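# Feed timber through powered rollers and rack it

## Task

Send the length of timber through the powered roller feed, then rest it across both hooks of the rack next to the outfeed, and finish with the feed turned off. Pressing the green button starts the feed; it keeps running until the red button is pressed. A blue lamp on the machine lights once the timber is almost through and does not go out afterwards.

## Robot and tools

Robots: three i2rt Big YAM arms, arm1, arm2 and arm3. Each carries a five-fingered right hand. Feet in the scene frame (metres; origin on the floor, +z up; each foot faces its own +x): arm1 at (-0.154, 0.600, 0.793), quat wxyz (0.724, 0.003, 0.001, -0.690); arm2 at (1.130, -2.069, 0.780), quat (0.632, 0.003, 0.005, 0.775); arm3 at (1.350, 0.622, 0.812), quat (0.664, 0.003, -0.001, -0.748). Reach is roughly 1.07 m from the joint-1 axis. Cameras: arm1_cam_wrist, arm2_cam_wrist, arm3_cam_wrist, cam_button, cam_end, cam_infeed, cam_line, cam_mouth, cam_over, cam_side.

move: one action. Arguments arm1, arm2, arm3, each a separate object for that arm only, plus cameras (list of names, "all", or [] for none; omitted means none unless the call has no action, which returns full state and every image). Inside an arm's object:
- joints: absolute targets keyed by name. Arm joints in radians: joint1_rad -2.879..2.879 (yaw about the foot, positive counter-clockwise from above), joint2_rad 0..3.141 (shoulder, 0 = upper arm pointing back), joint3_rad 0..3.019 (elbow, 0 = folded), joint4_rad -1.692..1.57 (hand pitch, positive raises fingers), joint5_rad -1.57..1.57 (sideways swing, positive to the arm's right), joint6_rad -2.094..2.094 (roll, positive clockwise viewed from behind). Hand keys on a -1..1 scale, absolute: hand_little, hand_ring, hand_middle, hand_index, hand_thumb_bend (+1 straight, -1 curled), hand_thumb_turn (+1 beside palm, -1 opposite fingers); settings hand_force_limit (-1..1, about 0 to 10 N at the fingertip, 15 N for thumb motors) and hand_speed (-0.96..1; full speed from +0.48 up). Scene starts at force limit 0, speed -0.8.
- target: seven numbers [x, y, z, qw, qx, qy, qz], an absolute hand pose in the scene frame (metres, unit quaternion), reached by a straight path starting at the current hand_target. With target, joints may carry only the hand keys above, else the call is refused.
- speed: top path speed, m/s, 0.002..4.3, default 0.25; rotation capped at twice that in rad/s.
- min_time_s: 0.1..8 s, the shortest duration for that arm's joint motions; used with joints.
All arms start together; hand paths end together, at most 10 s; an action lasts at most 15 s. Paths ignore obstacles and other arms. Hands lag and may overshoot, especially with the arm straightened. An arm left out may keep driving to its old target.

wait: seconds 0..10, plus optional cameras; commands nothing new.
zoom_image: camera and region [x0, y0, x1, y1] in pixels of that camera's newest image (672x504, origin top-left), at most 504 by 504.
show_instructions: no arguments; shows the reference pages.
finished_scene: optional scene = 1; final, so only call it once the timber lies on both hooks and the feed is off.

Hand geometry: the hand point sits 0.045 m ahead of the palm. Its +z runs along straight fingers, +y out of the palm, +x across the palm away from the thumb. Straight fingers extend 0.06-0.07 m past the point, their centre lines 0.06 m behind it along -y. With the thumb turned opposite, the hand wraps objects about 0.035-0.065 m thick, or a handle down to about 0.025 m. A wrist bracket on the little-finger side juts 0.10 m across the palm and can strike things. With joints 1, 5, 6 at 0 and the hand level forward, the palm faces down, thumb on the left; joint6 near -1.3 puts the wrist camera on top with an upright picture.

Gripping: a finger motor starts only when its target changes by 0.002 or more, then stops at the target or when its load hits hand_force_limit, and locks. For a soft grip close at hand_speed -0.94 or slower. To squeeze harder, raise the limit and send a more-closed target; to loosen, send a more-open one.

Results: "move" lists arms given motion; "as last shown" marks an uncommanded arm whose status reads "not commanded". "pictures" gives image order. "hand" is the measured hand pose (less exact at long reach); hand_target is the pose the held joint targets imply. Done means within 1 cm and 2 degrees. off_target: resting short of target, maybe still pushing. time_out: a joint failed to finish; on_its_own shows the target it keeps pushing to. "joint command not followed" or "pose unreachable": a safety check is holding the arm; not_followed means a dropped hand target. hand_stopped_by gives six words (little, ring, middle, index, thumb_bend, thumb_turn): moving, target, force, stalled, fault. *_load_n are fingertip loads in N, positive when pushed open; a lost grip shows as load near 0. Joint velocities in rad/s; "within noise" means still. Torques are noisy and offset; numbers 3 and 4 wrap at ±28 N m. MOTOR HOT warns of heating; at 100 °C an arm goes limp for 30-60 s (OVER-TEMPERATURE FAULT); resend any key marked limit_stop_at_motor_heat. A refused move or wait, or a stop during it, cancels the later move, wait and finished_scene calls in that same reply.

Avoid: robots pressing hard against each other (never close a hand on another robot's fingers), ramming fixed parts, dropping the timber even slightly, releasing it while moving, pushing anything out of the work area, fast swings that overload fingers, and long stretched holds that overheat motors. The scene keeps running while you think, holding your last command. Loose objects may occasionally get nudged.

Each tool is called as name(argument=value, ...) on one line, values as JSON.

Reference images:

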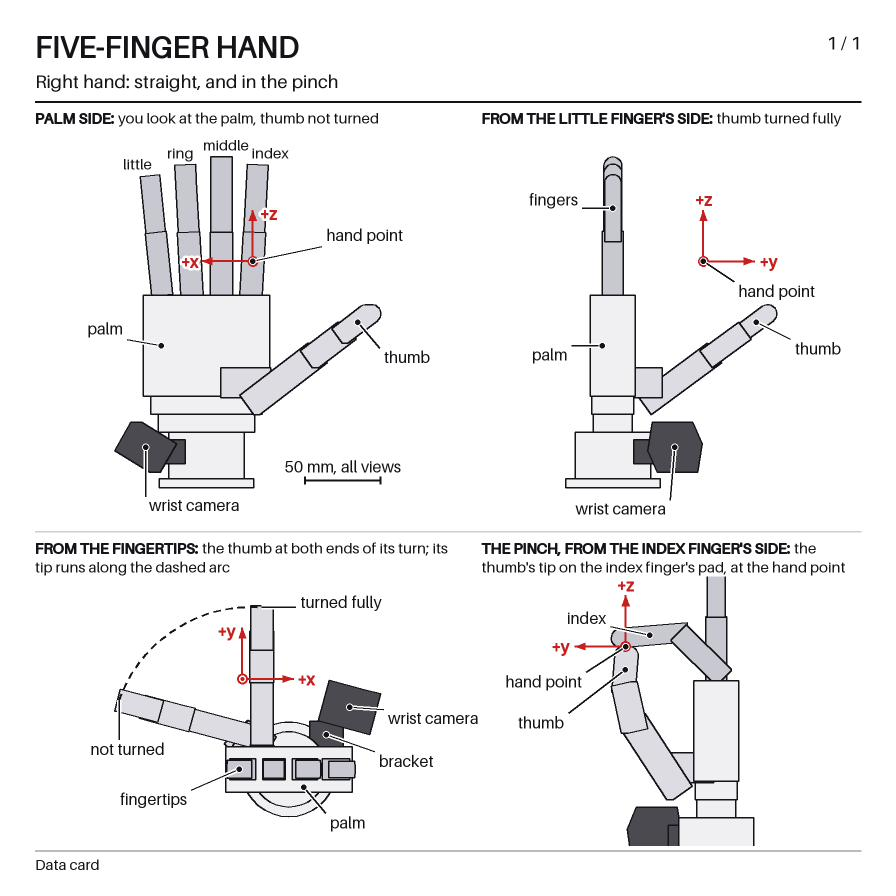

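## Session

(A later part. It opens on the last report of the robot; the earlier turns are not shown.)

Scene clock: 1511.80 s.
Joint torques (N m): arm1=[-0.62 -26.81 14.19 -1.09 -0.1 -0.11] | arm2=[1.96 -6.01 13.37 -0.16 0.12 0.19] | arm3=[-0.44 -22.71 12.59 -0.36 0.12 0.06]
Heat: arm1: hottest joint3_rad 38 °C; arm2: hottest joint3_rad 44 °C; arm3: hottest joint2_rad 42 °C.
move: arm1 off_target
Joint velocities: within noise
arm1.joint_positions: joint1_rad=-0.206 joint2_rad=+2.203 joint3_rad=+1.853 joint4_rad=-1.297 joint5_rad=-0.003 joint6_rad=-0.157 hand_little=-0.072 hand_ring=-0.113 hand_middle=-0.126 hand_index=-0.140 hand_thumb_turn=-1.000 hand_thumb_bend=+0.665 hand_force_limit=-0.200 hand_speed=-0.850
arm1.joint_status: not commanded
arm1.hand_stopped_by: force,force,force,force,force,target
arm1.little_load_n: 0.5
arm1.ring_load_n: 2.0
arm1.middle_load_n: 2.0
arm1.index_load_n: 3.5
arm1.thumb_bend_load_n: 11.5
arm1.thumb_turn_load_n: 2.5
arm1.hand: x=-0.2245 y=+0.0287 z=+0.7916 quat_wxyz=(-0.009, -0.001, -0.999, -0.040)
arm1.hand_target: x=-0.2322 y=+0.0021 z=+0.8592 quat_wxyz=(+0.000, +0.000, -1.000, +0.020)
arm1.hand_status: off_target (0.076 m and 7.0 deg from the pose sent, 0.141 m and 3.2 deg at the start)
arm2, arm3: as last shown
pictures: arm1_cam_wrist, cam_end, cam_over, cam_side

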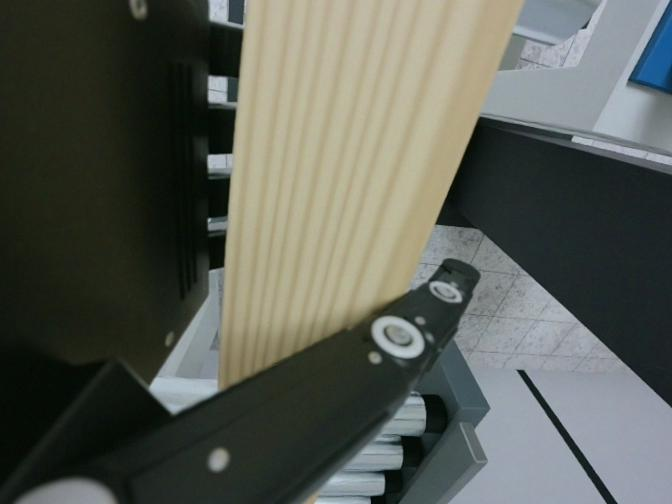

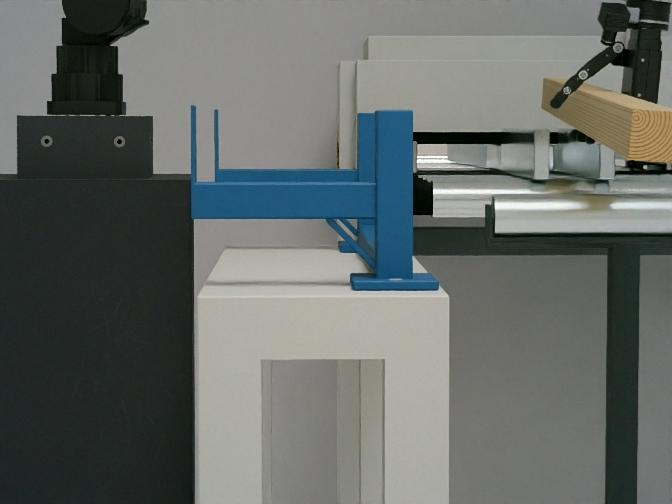

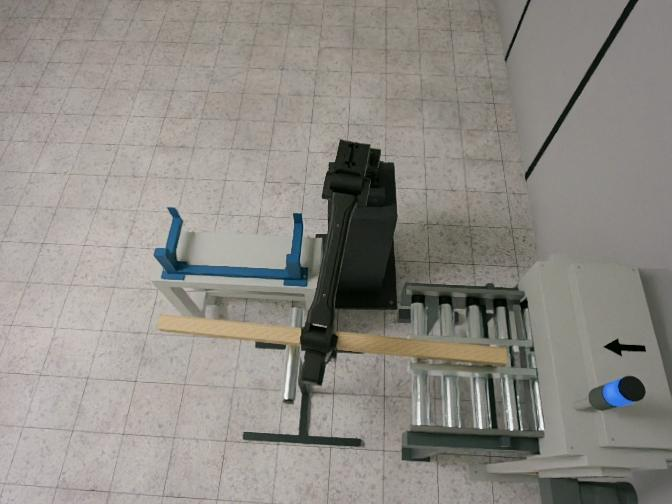

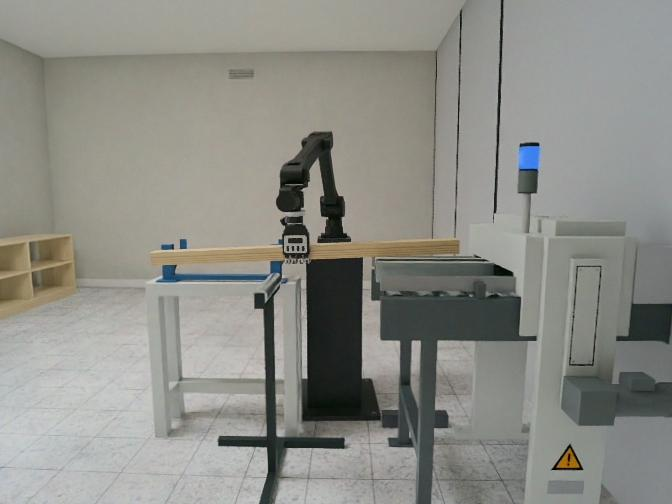

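move(arm1={"target": [-0.238, 0.0, 0.99, -0.009, 0, 0.998, -0.05], "speed": 0.1}, cameras=["cam_side", "cam_over", "cam_end"])

Scene clock: 1519.83 s.
Joint torques (N m): arm1=[-0.97 -25.99 15.54 -0.83 0.02 -0.14] | arm2=[1.9 -6.18 13.35 -0.09 0.13 0.18] | arm3=[-0.15 -22.71 12.72 -0.34 0.14 0.14]
Heat: arm1: hottest joint3_rad 39 °C; arm2: hottest joint3_rad 44 °C; arm3: hottest joint2_rad 42 °C.
move: arm1 off_target
Joint velocities: within noise
arm1.joint_positions: joint1_rad=-0.207 joint2_rad=+2.108 joint3_rad=+2.048 joint4_rad=-1.529 joint5_rad=+0.002 joint6_rad=-0.160 hand_little=-0.072 hand_ring=-0.113 hand_middle=-0.126 hand_index=-0.140 hand_thumb_turn=-1.000 hand_thumb_bend=+0.665 hand_force_limit=-0.200 hand_speed=-0.850
arm1.joint_status: not commanded
arm1.hand_stopped_by: force,force,force,force,force,target
arm1.little_load_n: 0.0
arm1.ring_load_n: 2.0
arm1.middle_load_n: 2.0
arm1.index_load_n: 3.0
arm1.thumb_bend_load_n: 12.0
arm1.thumb_turn_load_n: 2.5
arm1.hand: x=-0.2282 y=+0.0173 z=+0.9202 quat_wxyz=(-0.002, +0.000, -1.000, -0.012)
arm1.hand_target: x=-0.2368 y=+0.0053 z=+0.9885 quat_wxyz=(+0.010, +0.000, -0.999, +0.050)
arm1.hand_status: off_target (0.073 m and 7.3 deg from the pose sent, 0.201 m and 10.5 deg at the start)
arm2, arm3: as last shown
arm2.thumb_turn_load_n: 0.5
arm3.little_load_n: 0.5
arm3.thumb_bend_load_n: -0.5
pictures: cam_end, cam_over, cam_side

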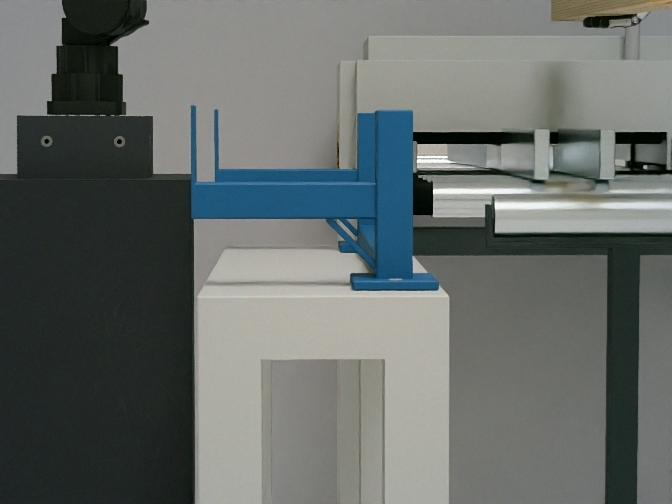

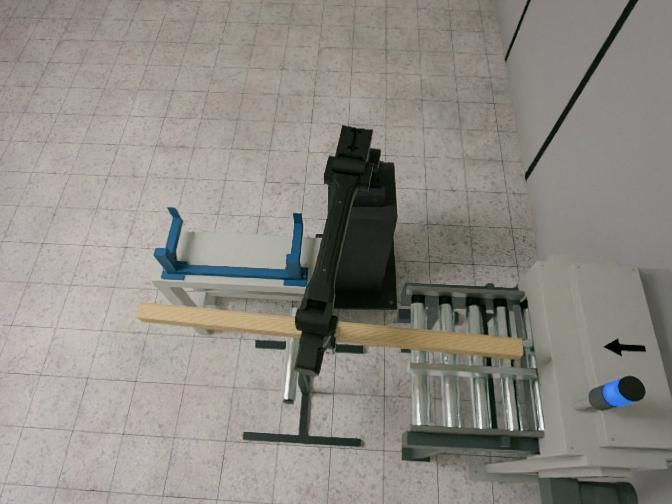

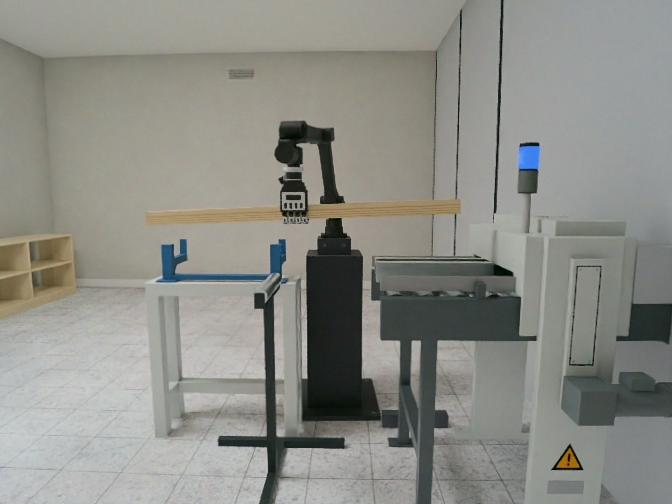

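move(arm1={"target": [-0.43, 0.15, 0.995, -0.012, 0, 0.998, -0.045], "speed": 0.12}, cameras=["cam_side", "cam_over"])

Scene clock: 1540.17 s.
Joint torques (N m): arm1=[-0.09 -23.82 10.62 0.03 0.05 -0.14] | arm2=[1.79 -6.01 13.31 -0.12 0.13 0.19] | arm3=[-1.03 -22.77 12.49 -0.44 0.13 0.1]
Heat: arm1: hottest joint3_rad 42 °C; arm2: hottest joint3_rad 45 °C; arm3: hottest joint2_rad 43 °C.
move: arm1 off_target
Joint velocities: within noise
arm1.joint_positions: joint1_rad=-0.600 joint2_rad=+1.904 joint3_rad=+1.799 joint4_rad=-1.469 joint5_rad=-0.030 joint6_rad=-0.541 hand_little=-0.072 hand_ring=-0.113 hand_middle=-0.126 hand_index=-0.140 hand_thumb_turn=-1.000 hand_thumb_bend=+0.665 hand_force_limit=-0.200 hand_speed=-0.850
arm1.joint_status: not commanded
arm1.hand_stopped_by: force,force,force,force,force,target
arm1.little_load_n: 0.0
arm1.ring_load_n: 2.0
arm1.middle_load_n: 2.0
arm1.index_load_n: 3.0
arm1.thumb_bend_load_n: 12.0
arm1.thumb_turn_load_n: 2.0
arm1.hand: x=-0.4279 y=+0.1550 z=+0.9475 quat_wxyz=(-0.015, -0.006, -1.000, +0.003)
arm1.hand_target: x=-0.4290 y=+0.1516 z=+0.9937 quat_wxyz=(+0.012, +0.000, -0.999, +0.045)
arm1.hand_status: off_target (0.048 m and 5.8 deg from the pose sent, 0.253 m and 6.8 deg at the start)
arm2, arm3: as last shown
arm2.thumb_turn_load_n: 0.0
arm3.little_load_n: 0.0
pictures: cam_over, cam_side

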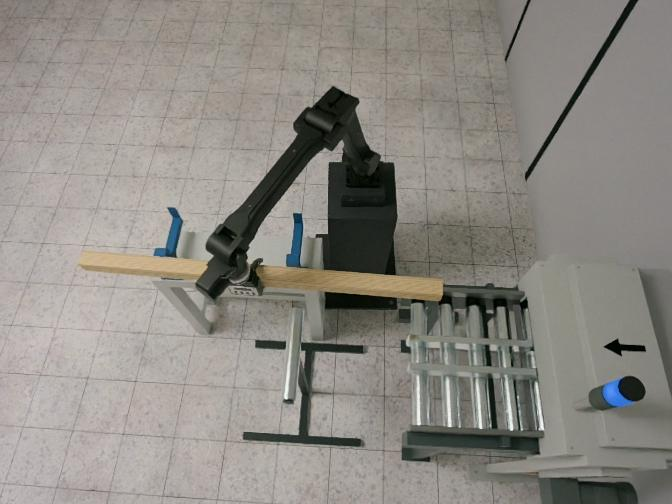

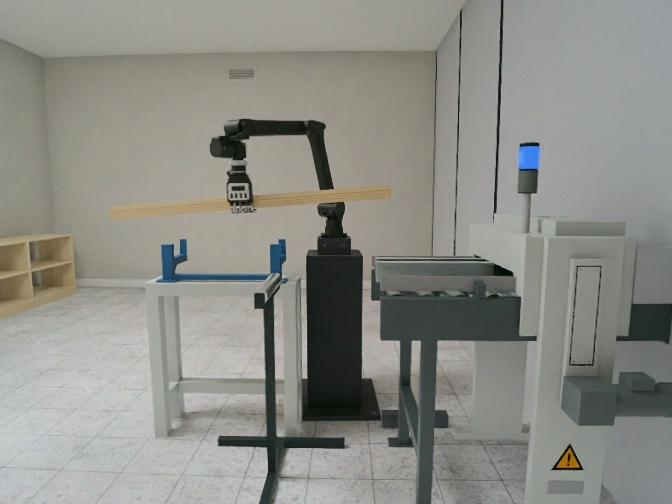

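move(arm1={"target": [-0.557, 0.312, 0.99, -0.049, -0.033, 0.997, -0.045], "speed": 0.12}, cameras=["cam_side", "cam_over", "cam_end", "arm1_cam_wrist"])

zoom_image(camera="cam_side", region=[60, 100, 400, 330])

zoom_image(camera="cam_over", region=[20, 130, 440, 400])

Scene clock: 1570.90 s.
Joint torques (N m): arm1=[-0.15 -21.42 10.67 0.29 0.2 -0.14] | arm2=[1.96 -6.18 13.37 -0.13 0.13 0.18] | arm3=[-0.85 -22.65 12.71 -0.38 0.13 0.01]
Heat: arm1: hottest joint3_rad 40 °C; arm2: hottest joint3_rad 45 °C; arm3: hottest joint2_rad 43 °C.
move: arm1 off_target
Joint velocities: within noise
arm1.joint_positions: joint1_rad=-0.943 joint2_rad=+1.757 joint3_rad=+1.593 joint4_rad=-1.369 joint5_rad=-0.021 joint6_rad=-0.949 hand_little=-0.072 hand_ring=-0.113 hand_middle=-0.126 hand_index=-0.140 hand_thumb_turn=-1.000 hand_thumb_bend=+0.665 hand_force_limit=-0.200 hand_speed=-0.850
arm1.joint_status: not commanded
arm1.hand_stopped_by: force,force,force,force,force,target
arm1.little_load_n: 0.0
arm1.ring_load_n: 2.0
arm1.middle_load_n: 2.0
arm1.index_load_n: 3.0
arm1.thumb_bend_load_n: 12.0
arm1.thumb_turn_load_n: 2.5
arm1.hand: x=-0.5506 y=+0.3168 z=+0.9469 quat_wxyz=(+0.007, +0.027, -0.999, +0.017)
arm1.hand_target: x=-0.5557 y=+0.3130 z=+0.9892 quat_wxyz=(+0.049, +0.033, -0.997, +0.045)
arm1.hand_status: off_target (0.044 m and 5.9 deg from the pose sent, 0.208 m and 9.9 deg at the start)
arm2, arm3: as last shown
arm2.middle_load_n: 0.5
arm3.middle_load_n: 0.5
arm3.thumb_bend_load_n: 0.0
pictures: arm1_cam_wrist, cam_end, cam_over, cam_side

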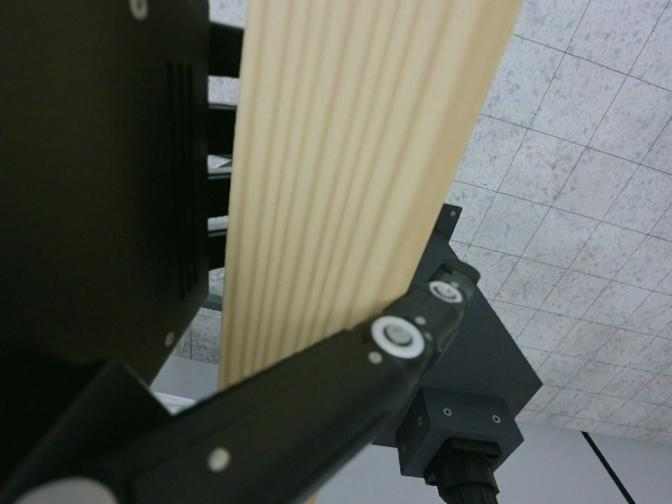

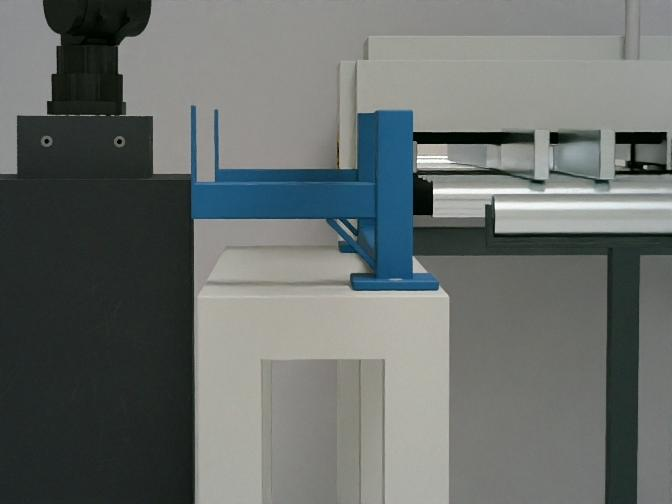

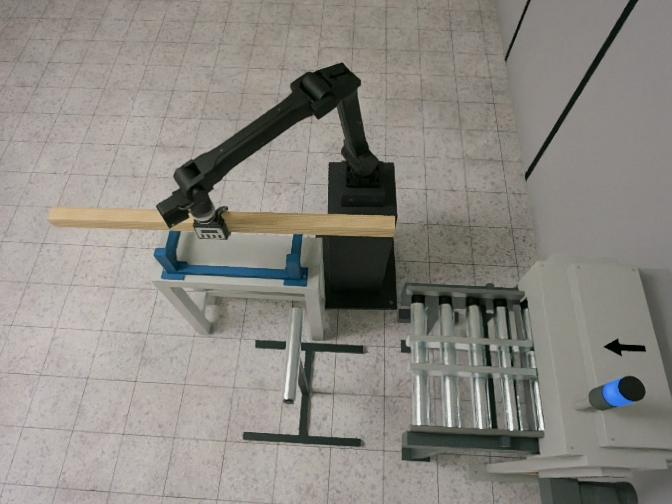

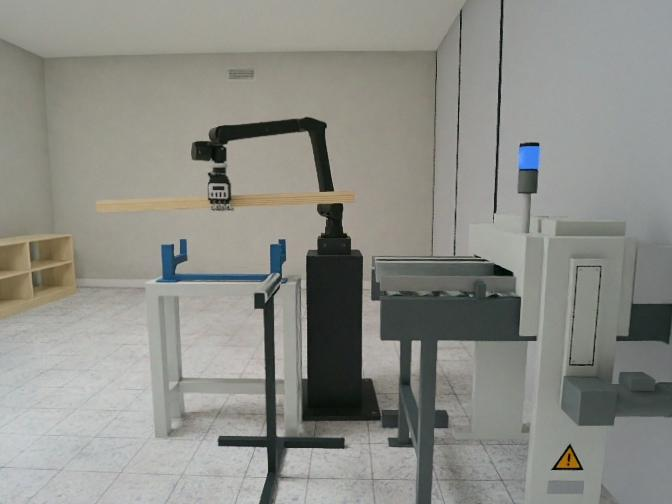

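Scaled by 1.482 from the camera's image (finer frame: 960x720).

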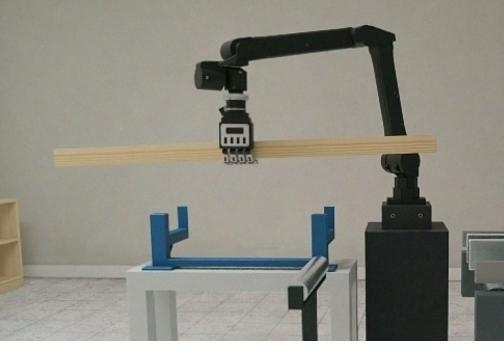

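Scaled by 1.200 from the camera's image (finer frame: 960x720).

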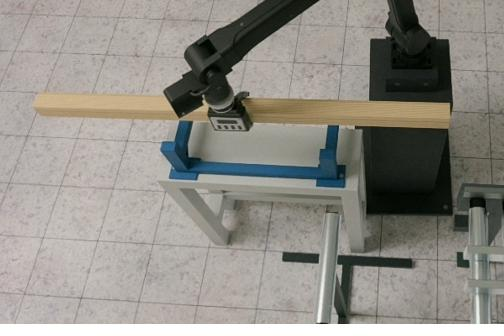

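move(arm1={"target": [-0.557, 0.334, 0.915, -0.067, -0.033, 0.996, -0.045], "speed": 0.1}, cameras=["cam_side", "cam_over", "cam_end"])

zoom_image(camera="cam_side", region=[60, 150, 400, 330])

Scene clock: 1586.07 s.
Joint torques (N m): arm1=[-0.73 -20.07 10.39 0.43 0.26 -0.16] | arm2=[2.02 -6.18 13.33 -0.09 0.14 0.18] | arm3=[-1.08 -22.36 12.6 -0.24 0.15 0.07]
Heat: arm1: hottest joint3_rad 39 °C; arm2: hottest joint3_rad 45 °C; arm3: hottest joint2_rad 43 °C.
move: arm1 off_target
Joint velocities: within noise
arm1.joint_positions: joint1_rad=-0.957 joint2_rad=+1.731 joint3_rad=+1.364 joint4_rad=-1.138 joint5_rad=-0.005 joint6_rad=-0.974 hand_little=-0.072 hand_ring=-0.113 hand_middle=-0.126 hand_index=-0.140 hand_thumb_turn=-1.000 hand_thumb_bend=+0.665 hand_force_limit=-0.200 hand_speed=-0.850
arm1.joint_status: not commanded
arm1.hand_stopped_by: force,force,force,force,force,target
arm1.little_load_n: 0.0
arm1.ring_load_n: 1.5
arm1.middle_load_n: 2.5
arm1.index_load_n: 3.0
arm1.thumb_bend_load_n: 12.0
arm1.thumb_turn_load_n: 2.0
arm1.hand: x=-0.5409 y=+0.3395 z=+0.8752 quat_wxyz=(+0.024, +0.032, -0.999, +0.019)
arm1.hand_target: x=-0.5557 y=+0.3350 z=+0.9146 quat_wxyz=(+0.067, +0.033, -0.996, +0.045)
arm1.hand_status: off_target (0.043 m and 5.8 deg from the pose sent, 0.037 m and 7.7 deg at the start)
arm2, arm3: as last shown
arm2.middle_load_n: 0.0
arm3.middle_load_n: 0.0
pictures: cam_end, cam_over, cam_side

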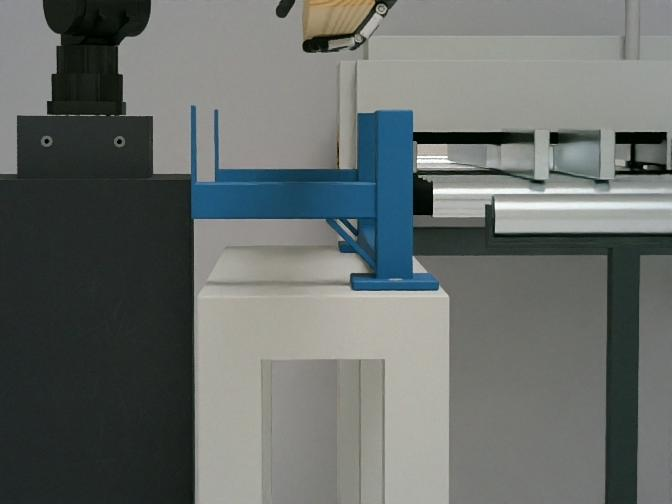

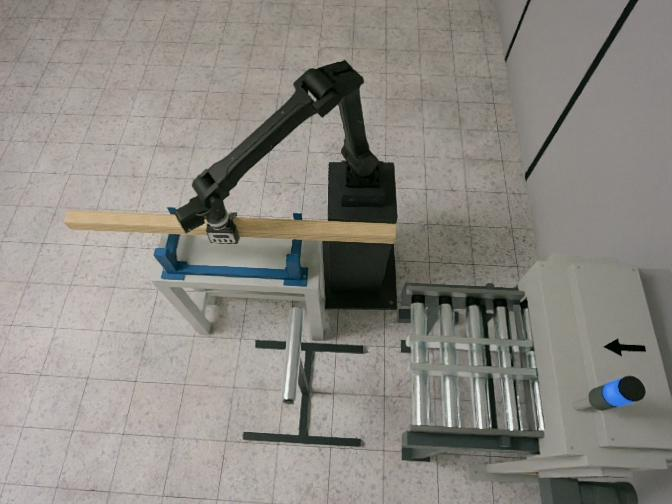

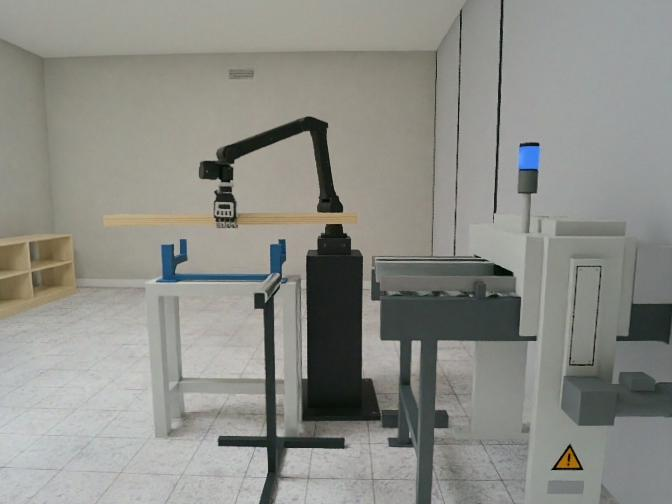

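Scaled by 1.482 from the camera's image (finer frame: 960x720).

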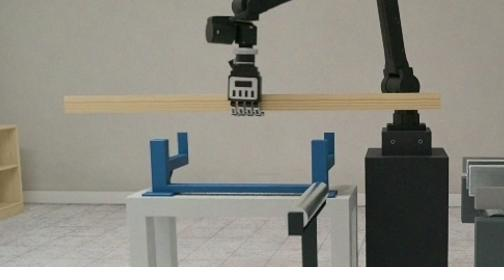

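move(arm1={"target": [-0.585, 0.352, 0.865, -0.067, -0.017, 0.997, -0.045], "speed": 0.08}, cameras=["cam_side", "cam_over", "cam_end"])

zoom_image(camera="cam_side", region=[60, 150, 400, 330])

zoom_image(camera="cam_end", region=[160, 0, 460, 310])

Scene clock: 1616.97 s.
Joint torques (N m): arm1=[-0.67 -17.26 10.26 0.57 0.21 -0.16] | arm2=[2.02 -6.18 13.35 -0.1 0.12 0.2] | arm3=[-0.09 -22.95 12.62 -0.29 0.12 0.1]
Heat: arm1: hottest joint3_rad 40 °C; arm2: hottest joint3_rad 46 °C; arm3: hottest joint2_rad 43 °C.
move: arm1 off_target
Joint velocities: within noise
arm1.joint_positions: joint1_rad=-1.023 joint2_rad=+1.772 joint3_rad=+1.329 joint4_rad=-1.029 joint5_rad=-0.012 joint6_rad=-1.004 hand_little=-0.072 hand_ring=-0.113 hand_middle=-0.126 hand_index=-0.140 hand_thumb_turn=-1.000 hand_thumb_bend=+0.665 hand_force_limit=-0.200 hand_speed=-0.850
arm1.joint_status: not commanded
arm1.hand_stopped_by: force,force,force,force,force,target
arm1.little_load_n: 0.0
arm1.ring_load_n: 2.0
arm1.middle_load_n: 2.0
arm1.index_load_n: 3.0
arm1.thumb_bend_load_n: 11.5
arm1.thumb_turn_load_n: 2.5
arm1.hand: x=-0.5679 y=+0.3586 z=+0.8416 quat_wxyz=(+0.036, +0.014, -0.999, +0.029)
arm1.hand_target: x=-0.5842 y=+0.3525 z=+0.8653 quat_wxyz=(+0.067, +0.017, -0.997, +0.045)
arm1.hand_status: off_target (0.030 m and 4.0 deg from the pose sent, 0.047 m and 6.0 deg at the start)
arm2, arm3: as last shown
arm2.index_load_n: -0.5
pictures: cam_end, cam_over, cam_side

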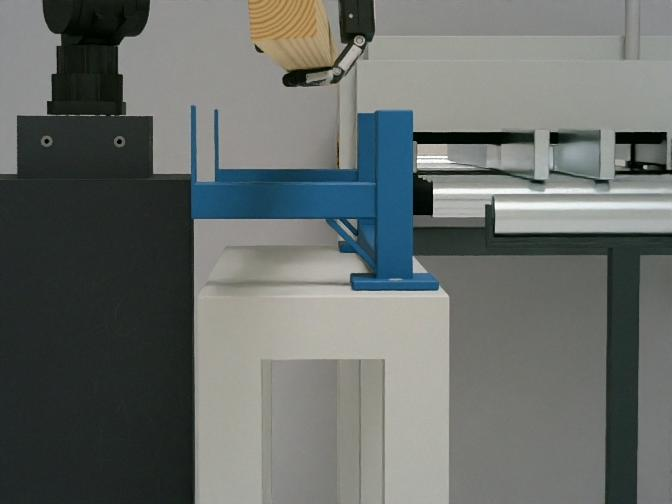

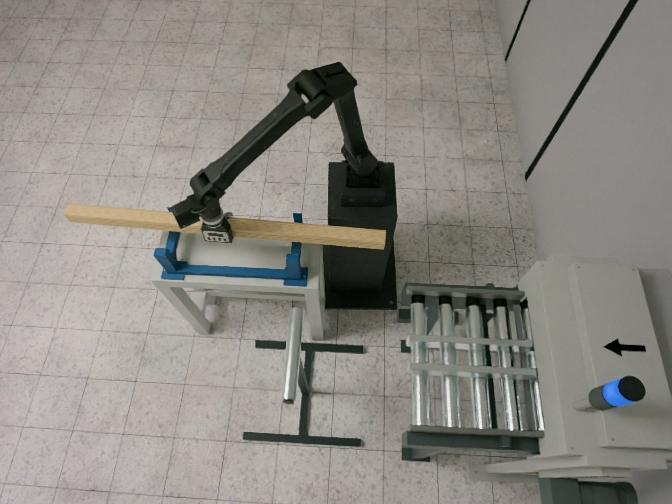

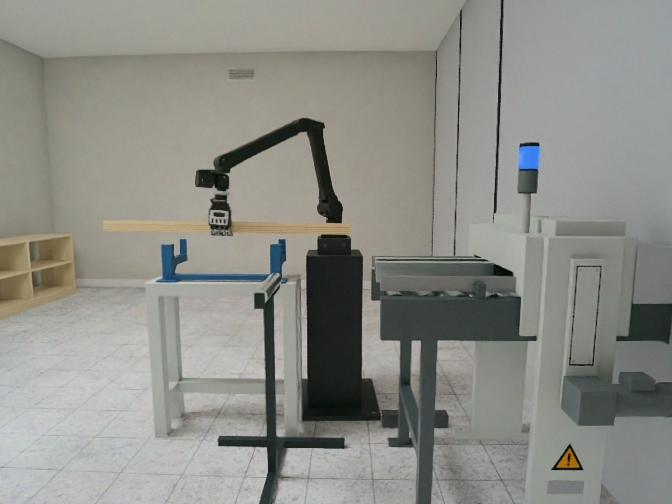

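Scaled by 1.482 from the camera's image (finer frame: 960x720).

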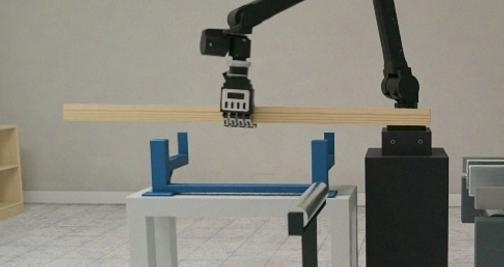

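Scaled by 1.626 from the camera's image (finer frame: 960x720).

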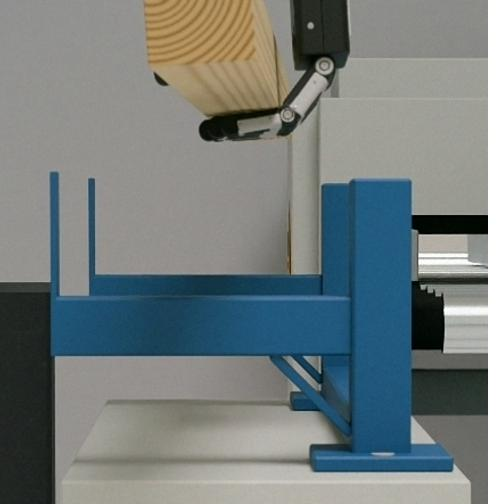

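move(arm1={"target": [-0.603, 0.371, 0.865, -0.06, -0.038, 0.997, -0.045], "speed": 0.06}, cameras=["cam_side", "cam_over", "cam_end"])

zoom_image(camera="cam_end", region=[160, 0, 460, 310])

zoom_image(camera="cam_side", region=[60, 150, 400, 330])

Scene clock: 1635.37 s.
Joint torques (N m): arm1=[-0.5 -16.79 11.96 -0.06 0.19 -0.16] | arm2=[2.08 -6.24 13.37 -0.12 0.13 0.2] | arm3=[-1.08 -22.42 12.56 -0.29 0.14 0.03]
Heat: arm1: hottest joint3_rad 39 °C; arm2: hottest joint3_rad 46 °C; arm3: hottest joint2_rad 43 °C.
move: arm1 off_target
Joint velocities: within noise
arm1.joint_positions: joint1_rad=-1.074 joint2_rad=+1.781 joint3_rad=+1.329 joint4_rad=-1.029 joint5_rad=-0.030 joint6_rad=-1.093 hand_little=-0.072 hand_ring=-0.113 hand_middle=-0.126 hand_index=-0.140 hand_thumb_turn=-1.000 hand_thumb_bend=+0.665 hand_force_limit=-0.200 hand_speed=-0.850
arm1.joint_status: not commanded
arm1.hand_stopped_by: force,force,force,force,force,target
arm1.little_load_n: 0.5
arm1.ring_load_n: 1.5
arm1.middle_load_n: 2.0
arm1.index_load_n: 3.0
arm1.thumb_bend_load_n: 12.0
arm1.thumb_turn_load_n: 2.5
arm1.hand: x=-0.5828 y=+0.3802 z=+0.8371 quat_wxyz=(+0.030, +0.034, -0.998, +0.032)
arm1.hand_target: x=-0.6018 y=+0.3717 z=+0.8653 quat_wxyz=(+0.060, +0.038, -0.996, +0.045)
arm1.hand_status: off_target (0.036 m and 3.8 deg from the pose sent, 0.044 m and 4.2 deg at the start)
arm2.joint_positions: joint1_rad=-0.001 joint2_rad=+1.159 joint3_rad=+1.131 joint4_rad=-1.511 joint5_rad=-0.029 joint6_rad=-0.008 hand_little=-1.000 hand_ring=-1.000 hand_middle=-1.000 hand_index=+1.000 hand_thumb_turn=+1.000 hand_thumb_bend=+1.000 hand_force_limit=+0.000 hand_speed=-0.800
arm2.joint_status: not commanded
arm2.hand_stopped_by: target,target,target,target,target,target
arm2.little_load_n: 0.0
arm2.ring_load_n: 0.0
arm2.middle_load_n: 0.0
arm2.index_load_n: 0.0
arm2.thumb_bend_load_n: 0.0
arm2.thumb_turn_load_n: 0.0
arm2.hand: x=+1.0451 y=-1.8178 z=+1.0050 quat_wxyz=(-0.013, +0.994, +0.105, -0.022)
arm2.hand_target: x=+1.0402 y=-1.8105 z=+1.0198 quat_wxyz=(-0.030, +0.994, +0.104, -0.022)
arm2.hand_status: not commanded
arm3: as last shown
arm3.thumb_bend_load_n: -0.5
pictures: cam_end, cam_over, cam_side

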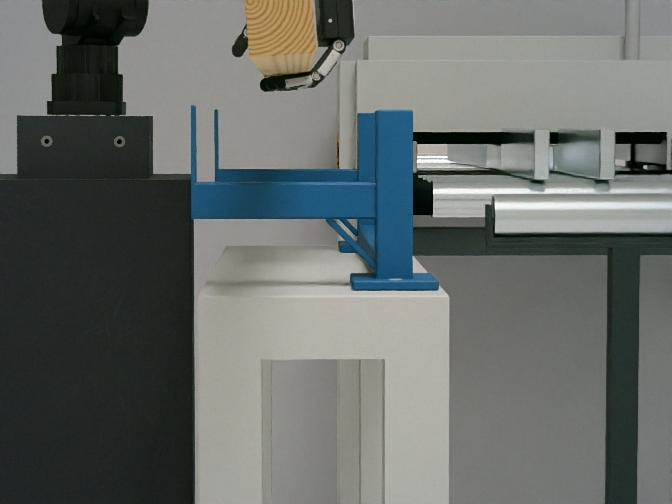

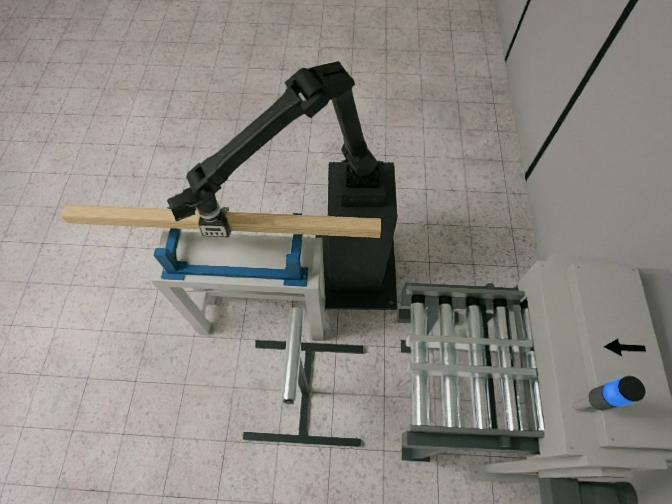

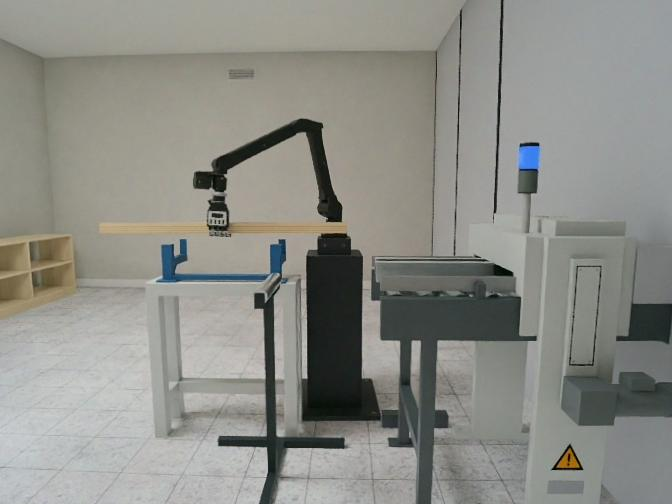

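Scaled by 1.626 from the camera's image (finer frame: 960x720).

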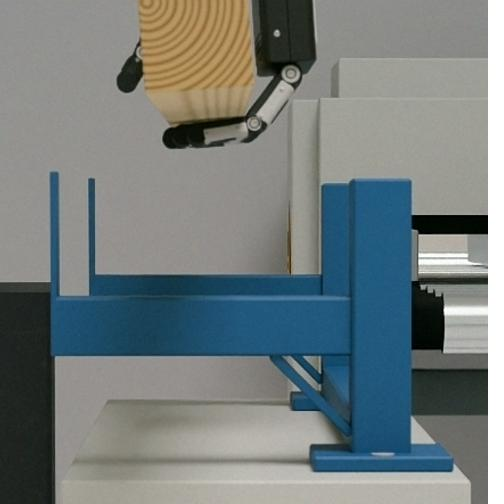

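Scaled by 1.482 from the camera's image (finer frame: 960x720).

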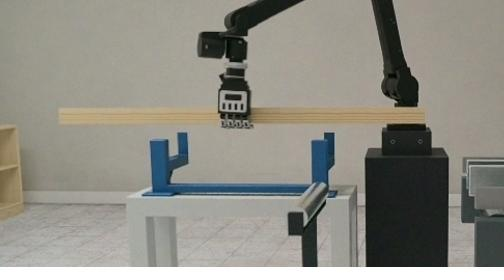

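move(arm1={"target": [-0.603, 0.368, 0.815, -0.06, -0.038, 0.997, -0.045], "speed": 0.05}, cameras=["cam_side", "cam_end"])

zoom_image(camera="cam_end", region=[160, 0, 460, 310])

zoom_image(camera="cam_side", region=[60, 150, 400, 330])

Scene clock: 1645.93 s.
Joint torques (N m): arm1=[-0.09 -17.44 9.46 0.65 0.22 -0.11] | arm2=[2.02 -6.12 13.34 -0.16 0.14 0.2] | arm3=[-0.67 -22.07 12.42 -0.47 0.08 0.09]
Heat: arm1: hottest joint3_rad 39 °C; arm2: hottest joint3_rad 46 °C; arm3: hottest joint2_rad 43 °C.
move: arm1 off_target
Joint velocities: within noise
arm1.joint_positions: joint1_rad=-1.074 joint2_rad=+1.844 joint3_rad=+1.297 joint4_rad=-0.931 joint5_rad=-0.030 joint6_rad=-1.093 hand_little=-0.072 hand_ring=-0.113 hand_middle=-0.126 hand_index=-0.140 hand_thumb_turn=-1.000 hand_thumb_bend=+0.665 hand_force_limit=-0.200 hand_speed=-0.850
arm1.joint_status: not commanded
arm1.hand_stopped_by: force,force,force,force,force,target
arm1.little_load_n: 0.0
arm1.ring_load_n: 1.5
arm1.middle_load_n: 2.0
arm1.index_load_n: 3.0
arm1.thumb_bend_load_n: 12.0
arm1.thumb_turn_load_n: 2.5
arm1.hand: x=-0.5873 y=+0.3777 z=+0.7948 quat_wxyz=(+0.031, +0.034, -0.998, +0.033)
arm1.hand_target: x=-0.6024 y=+0.3683 z=+0.8153 quat_wxyz=(+0.060, +0.038, -0.996, +0.045)
arm1.hand_status: off_target (0.027 m and 3.6 deg from the pose sent, 0.032 m and 3.8 deg at the start)
arm2: as last shown
arm3.joint_positions: joint1_rad=+0.183 joint2_rad=+2.211 joint3_rad=+2.216 joint4_rad=-1.580 joint5_rad=+0.003 joint6_rad=+0.056 hand_little=+0.950 hand_ring=+0.950 hand_middle=+0.950 hand_index=+0.950 hand_thumb_turn=-1.000 hand_thumb_bend=+1.000 hand_force_limit=+0.000 hand_speed=-0.700
arm3.joint_status: not commanded
arm3.hand_stopped_by: target,target,target,target,target,target
arm3.little_load_n: 0.0
arm3.ring_load_n: 0.0
arm3.middle_load_n: 0.0
arm3.index_load_n: 0.0
arm3.thumb_bend_load_n: 0.0
arm3.thumb_turn_load_n: 0.0
arm3.hand: x=+1.4229 y=+0.0006 z=+0.9387 quat_wxyz=(-0.001, +0.004, -1.000, -0.003)
arm3.hand_target: x=+1.4280 y=-0.0056 z=+0.9502 quat_wxyz=(+0.000, +0.005, -1.000, +0.010)
arm3.hand_status: not commanded
pictures: cam_end, cam_side

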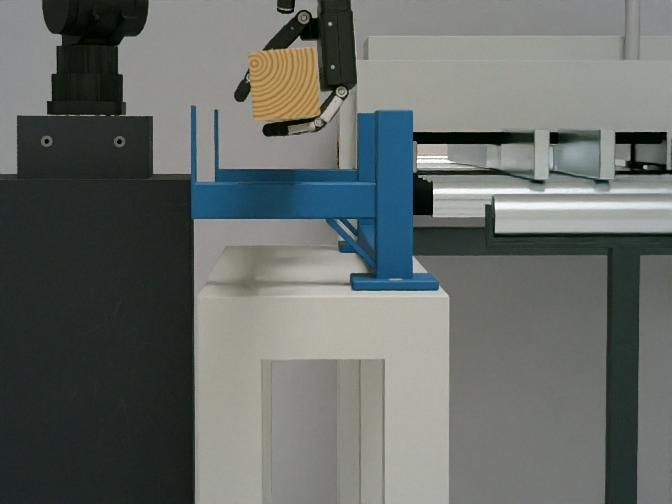

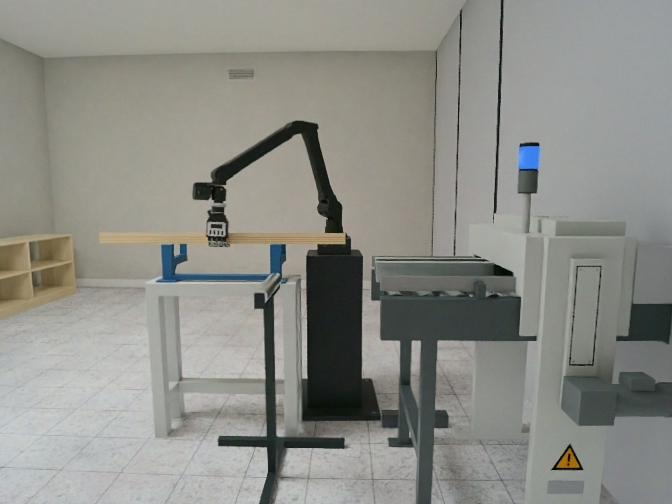

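Scaled by 1.626 from the camera's image (finer frame: 960x720).

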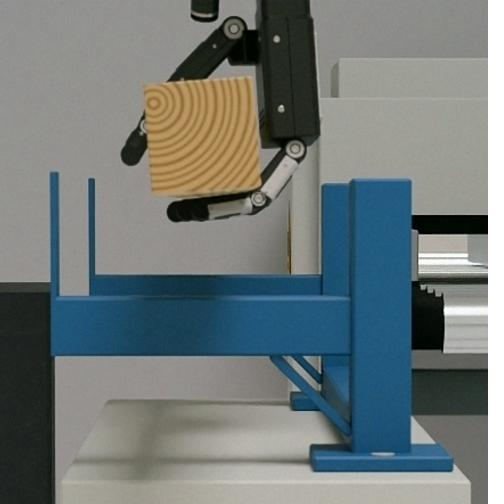

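Scaled by 1.482 from the camera's image (finer frame: 960x720).

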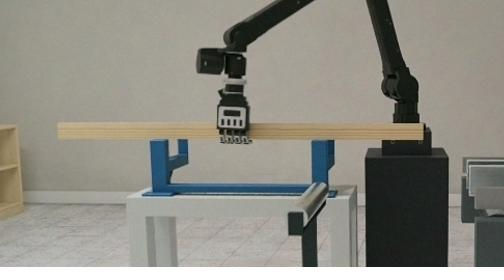

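move(arm1={"target": [-0.603, 0.366, 0.78, -0.06, -0.038, 0.997, -0.035], "speed": 0.04}, cameras=["cam_side", "cam_end"])

zoom_image(camera="cam_end", region=[160, 0, 460, 310])

zoom_image(camera="cam_side", region=[60, 150, 400, 330])

Scene clock: 1653.53 s.
Joint torques (N m): arm1=[0.26 -17.61 8.85 0.59 0.33 -0.01] | arm2=[2.14 -6.18 13.35 -0.09 0.13 0.2] | arm3=[-1.55 -22.36 12.46 -0.28 0.16 0.06]
Heat: arm1: hottest joint3_rad 39 °C; arm2: hottest joint3_rad 46 °C; arm3: hottest joint2_rad 43 °C.
move: arm1 off_target
Joint velocities: within noise
arm1.joint_positions: joint1_rad=-1.069 joint2_rad=+1.899 joint3_rad=+1.276 joint4_rad=-0.859 joint5_rad=-0.015 joint6_rad=-1.093 hand_little=-0.072 hand_ring=-0.113 hand_middle=-0.126 hand_index=-0.140 hand_thumb_turn=-1.000 hand_thumb_bend=+0.665 hand_force_limit=-0.200 hand_speed=-0.850
arm1.joint_status: not commanded
arm1.hand_stopped_by: force,force,force,force,force,target
arm1.little_load_n: 0.0
arm1.ring_load_n: 2.0
arm1.middle_load_n: 2.5
arm1.index_load_n: 3.0
arm1.thumb_bend_load_n: 12.0
arm1.thumb_turn_load_n: 2.5
arm1.hand: x=-0.5891 y=+0.3774 z=+0.7617 quat_wxyz=(+0.033, +0.036, -0.998, +0.025)
arm1.hand_target: x=-0.6025 y=+0.3662 z=+0.7802 quat_wxyz=(+0.060, +0.038, -0.997, +0.035)
arm1.hand_status: off_target (0.026 m and 3.3 deg from the pose sent, 0.025 m and 3.4 deg at the start)
arm2, arm3: as last shown
arm3.thumb_bend_load_n: -0.5
pictures: cam_end, cam_side

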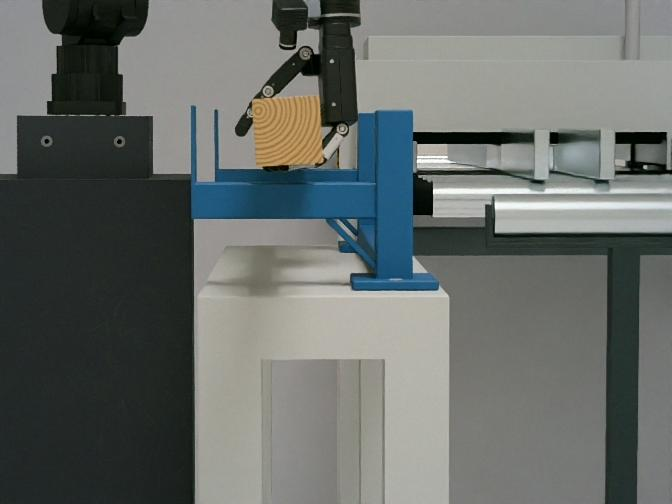

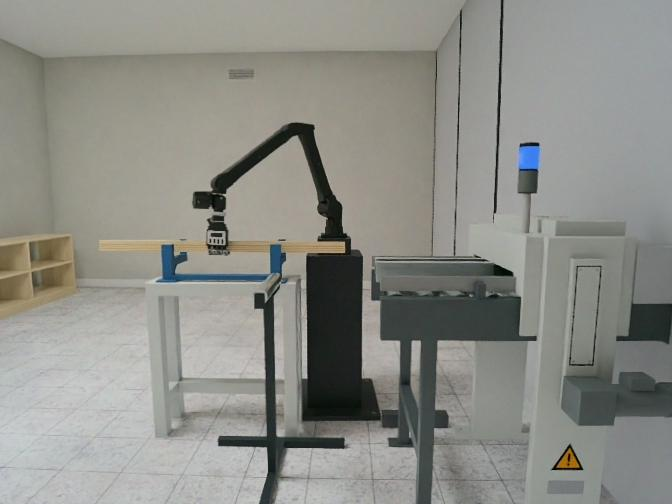

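Scaled by 1.626 from the camera's image (finer frame: 960x720).

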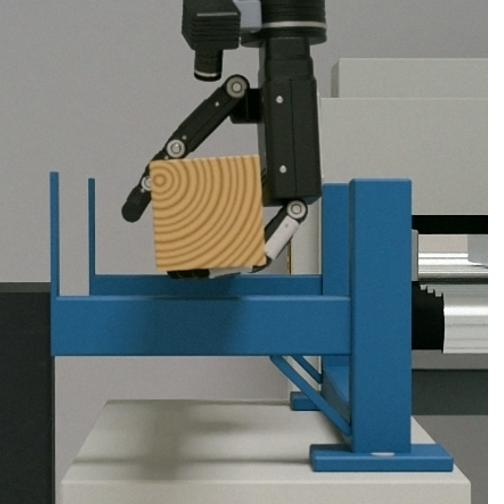

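Scaled by 1.482 from the camera's image (finer frame: 960x720).

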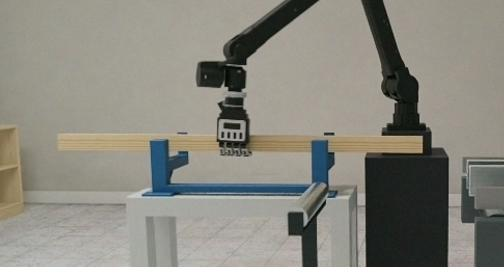

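move(arm1={"target": [-0.603, 0.366, 0.762, -0.055, -0.038, 0.997, -0.025], "speed": 0.03}, cameras=["cam_side", "cam_end"])

zoom_image(camera="cam_end", region=[160, 50, 460, 310])

zoom_image(camera="cam_side", region=[80, 200, 380, 330])

Scene clock: 1660.13 s.
Joint torques (N m): arm1=[0.32 -17.73 8.81 0.47 0.31 0.02] | arm2=[2.02 -6.12 13.35 -0.09 0.13 0.19] | arm3=[-1.26 -22.95 12.45 -0.54 0.13 0.08]
Heat: arm1: hottest joint3_rad 39 °C; arm2: hottest joint3_rad 46 °C; arm3: hottest joint2_rad 43 °C.
move: arm1 off_target
Joint velocities: within noise
arm1.joint_positions: joint1_rad=-1.065 joint2_rad=+1.937 joint3_rad=+1.276 joint4_rad=-0.838 joint5_rad=-0.001 joint6_rad=-1.092 hand_little=-0.072 hand_ring=-0.113 hand_middle=-0.126 hand_index=-0.140 hand_thumb_turn=-1.000 hand_thumb_bend=+0.665 hand_force_limit=-0.200 hand_speed=-0.850
arm1.joint_status: not commanded
arm1.hand_stopped_by: force,force,force,force,force,target
arm1.little_load_n: 0.0
arm1.ring_load_n: 1.5
arm1.middle_load_n: 2.0
arm1.index_load_n: 3.5
arm1.thumb_bend_load_n: 12.0
arm1.thumb_turn_load_n: 3.0
arm1.hand: x=-0.5888 y=+0.3781 z=+0.7441 quat_wxyz=(+0.029, +0.037, -0.999, +0.015)
arm1.hand_target: x=-0.6025 y=+0.3661 z=+0.7623 quat_wxyz=(+0.055, +0.038, -0.997, +0.025)
arm1.hand_status: off_target (0.026 m and 3.2 deg from the pose sent, 0.018 m and 2.5 deg at the start)
arm2, arm3: as last shown
pictures: cam_end, cam_side

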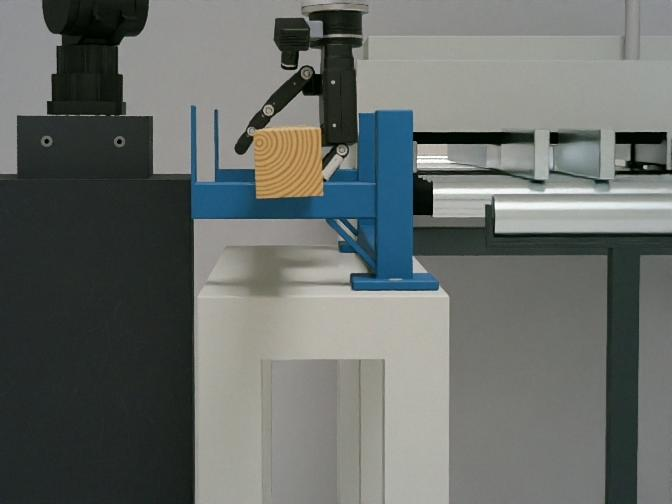

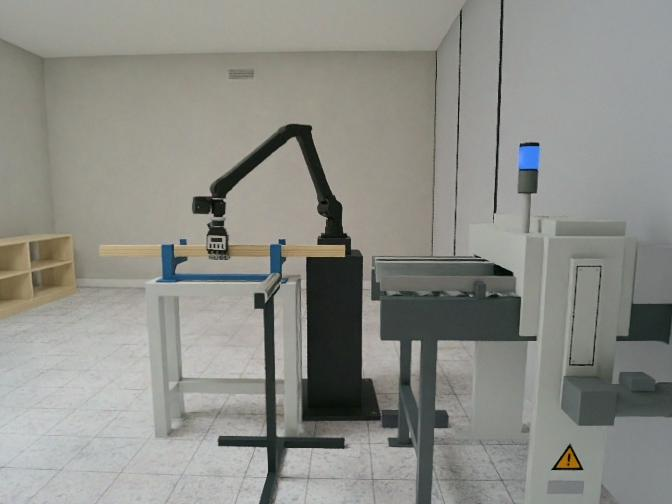

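Scaled by 1.680 from the camera's image (finer frame: 960x720).

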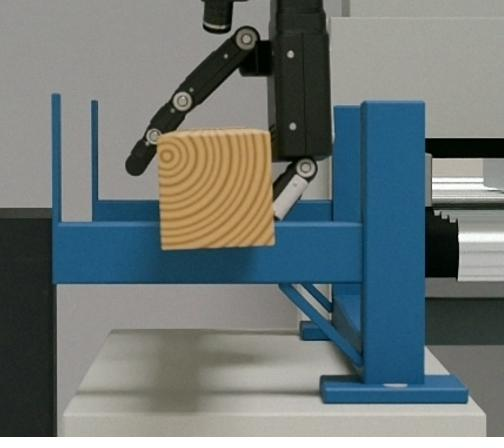

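Scaled by 1.680 from the camera's image (finer frame: 960x720).

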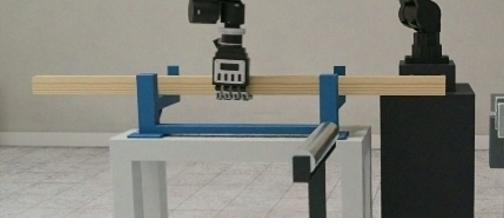

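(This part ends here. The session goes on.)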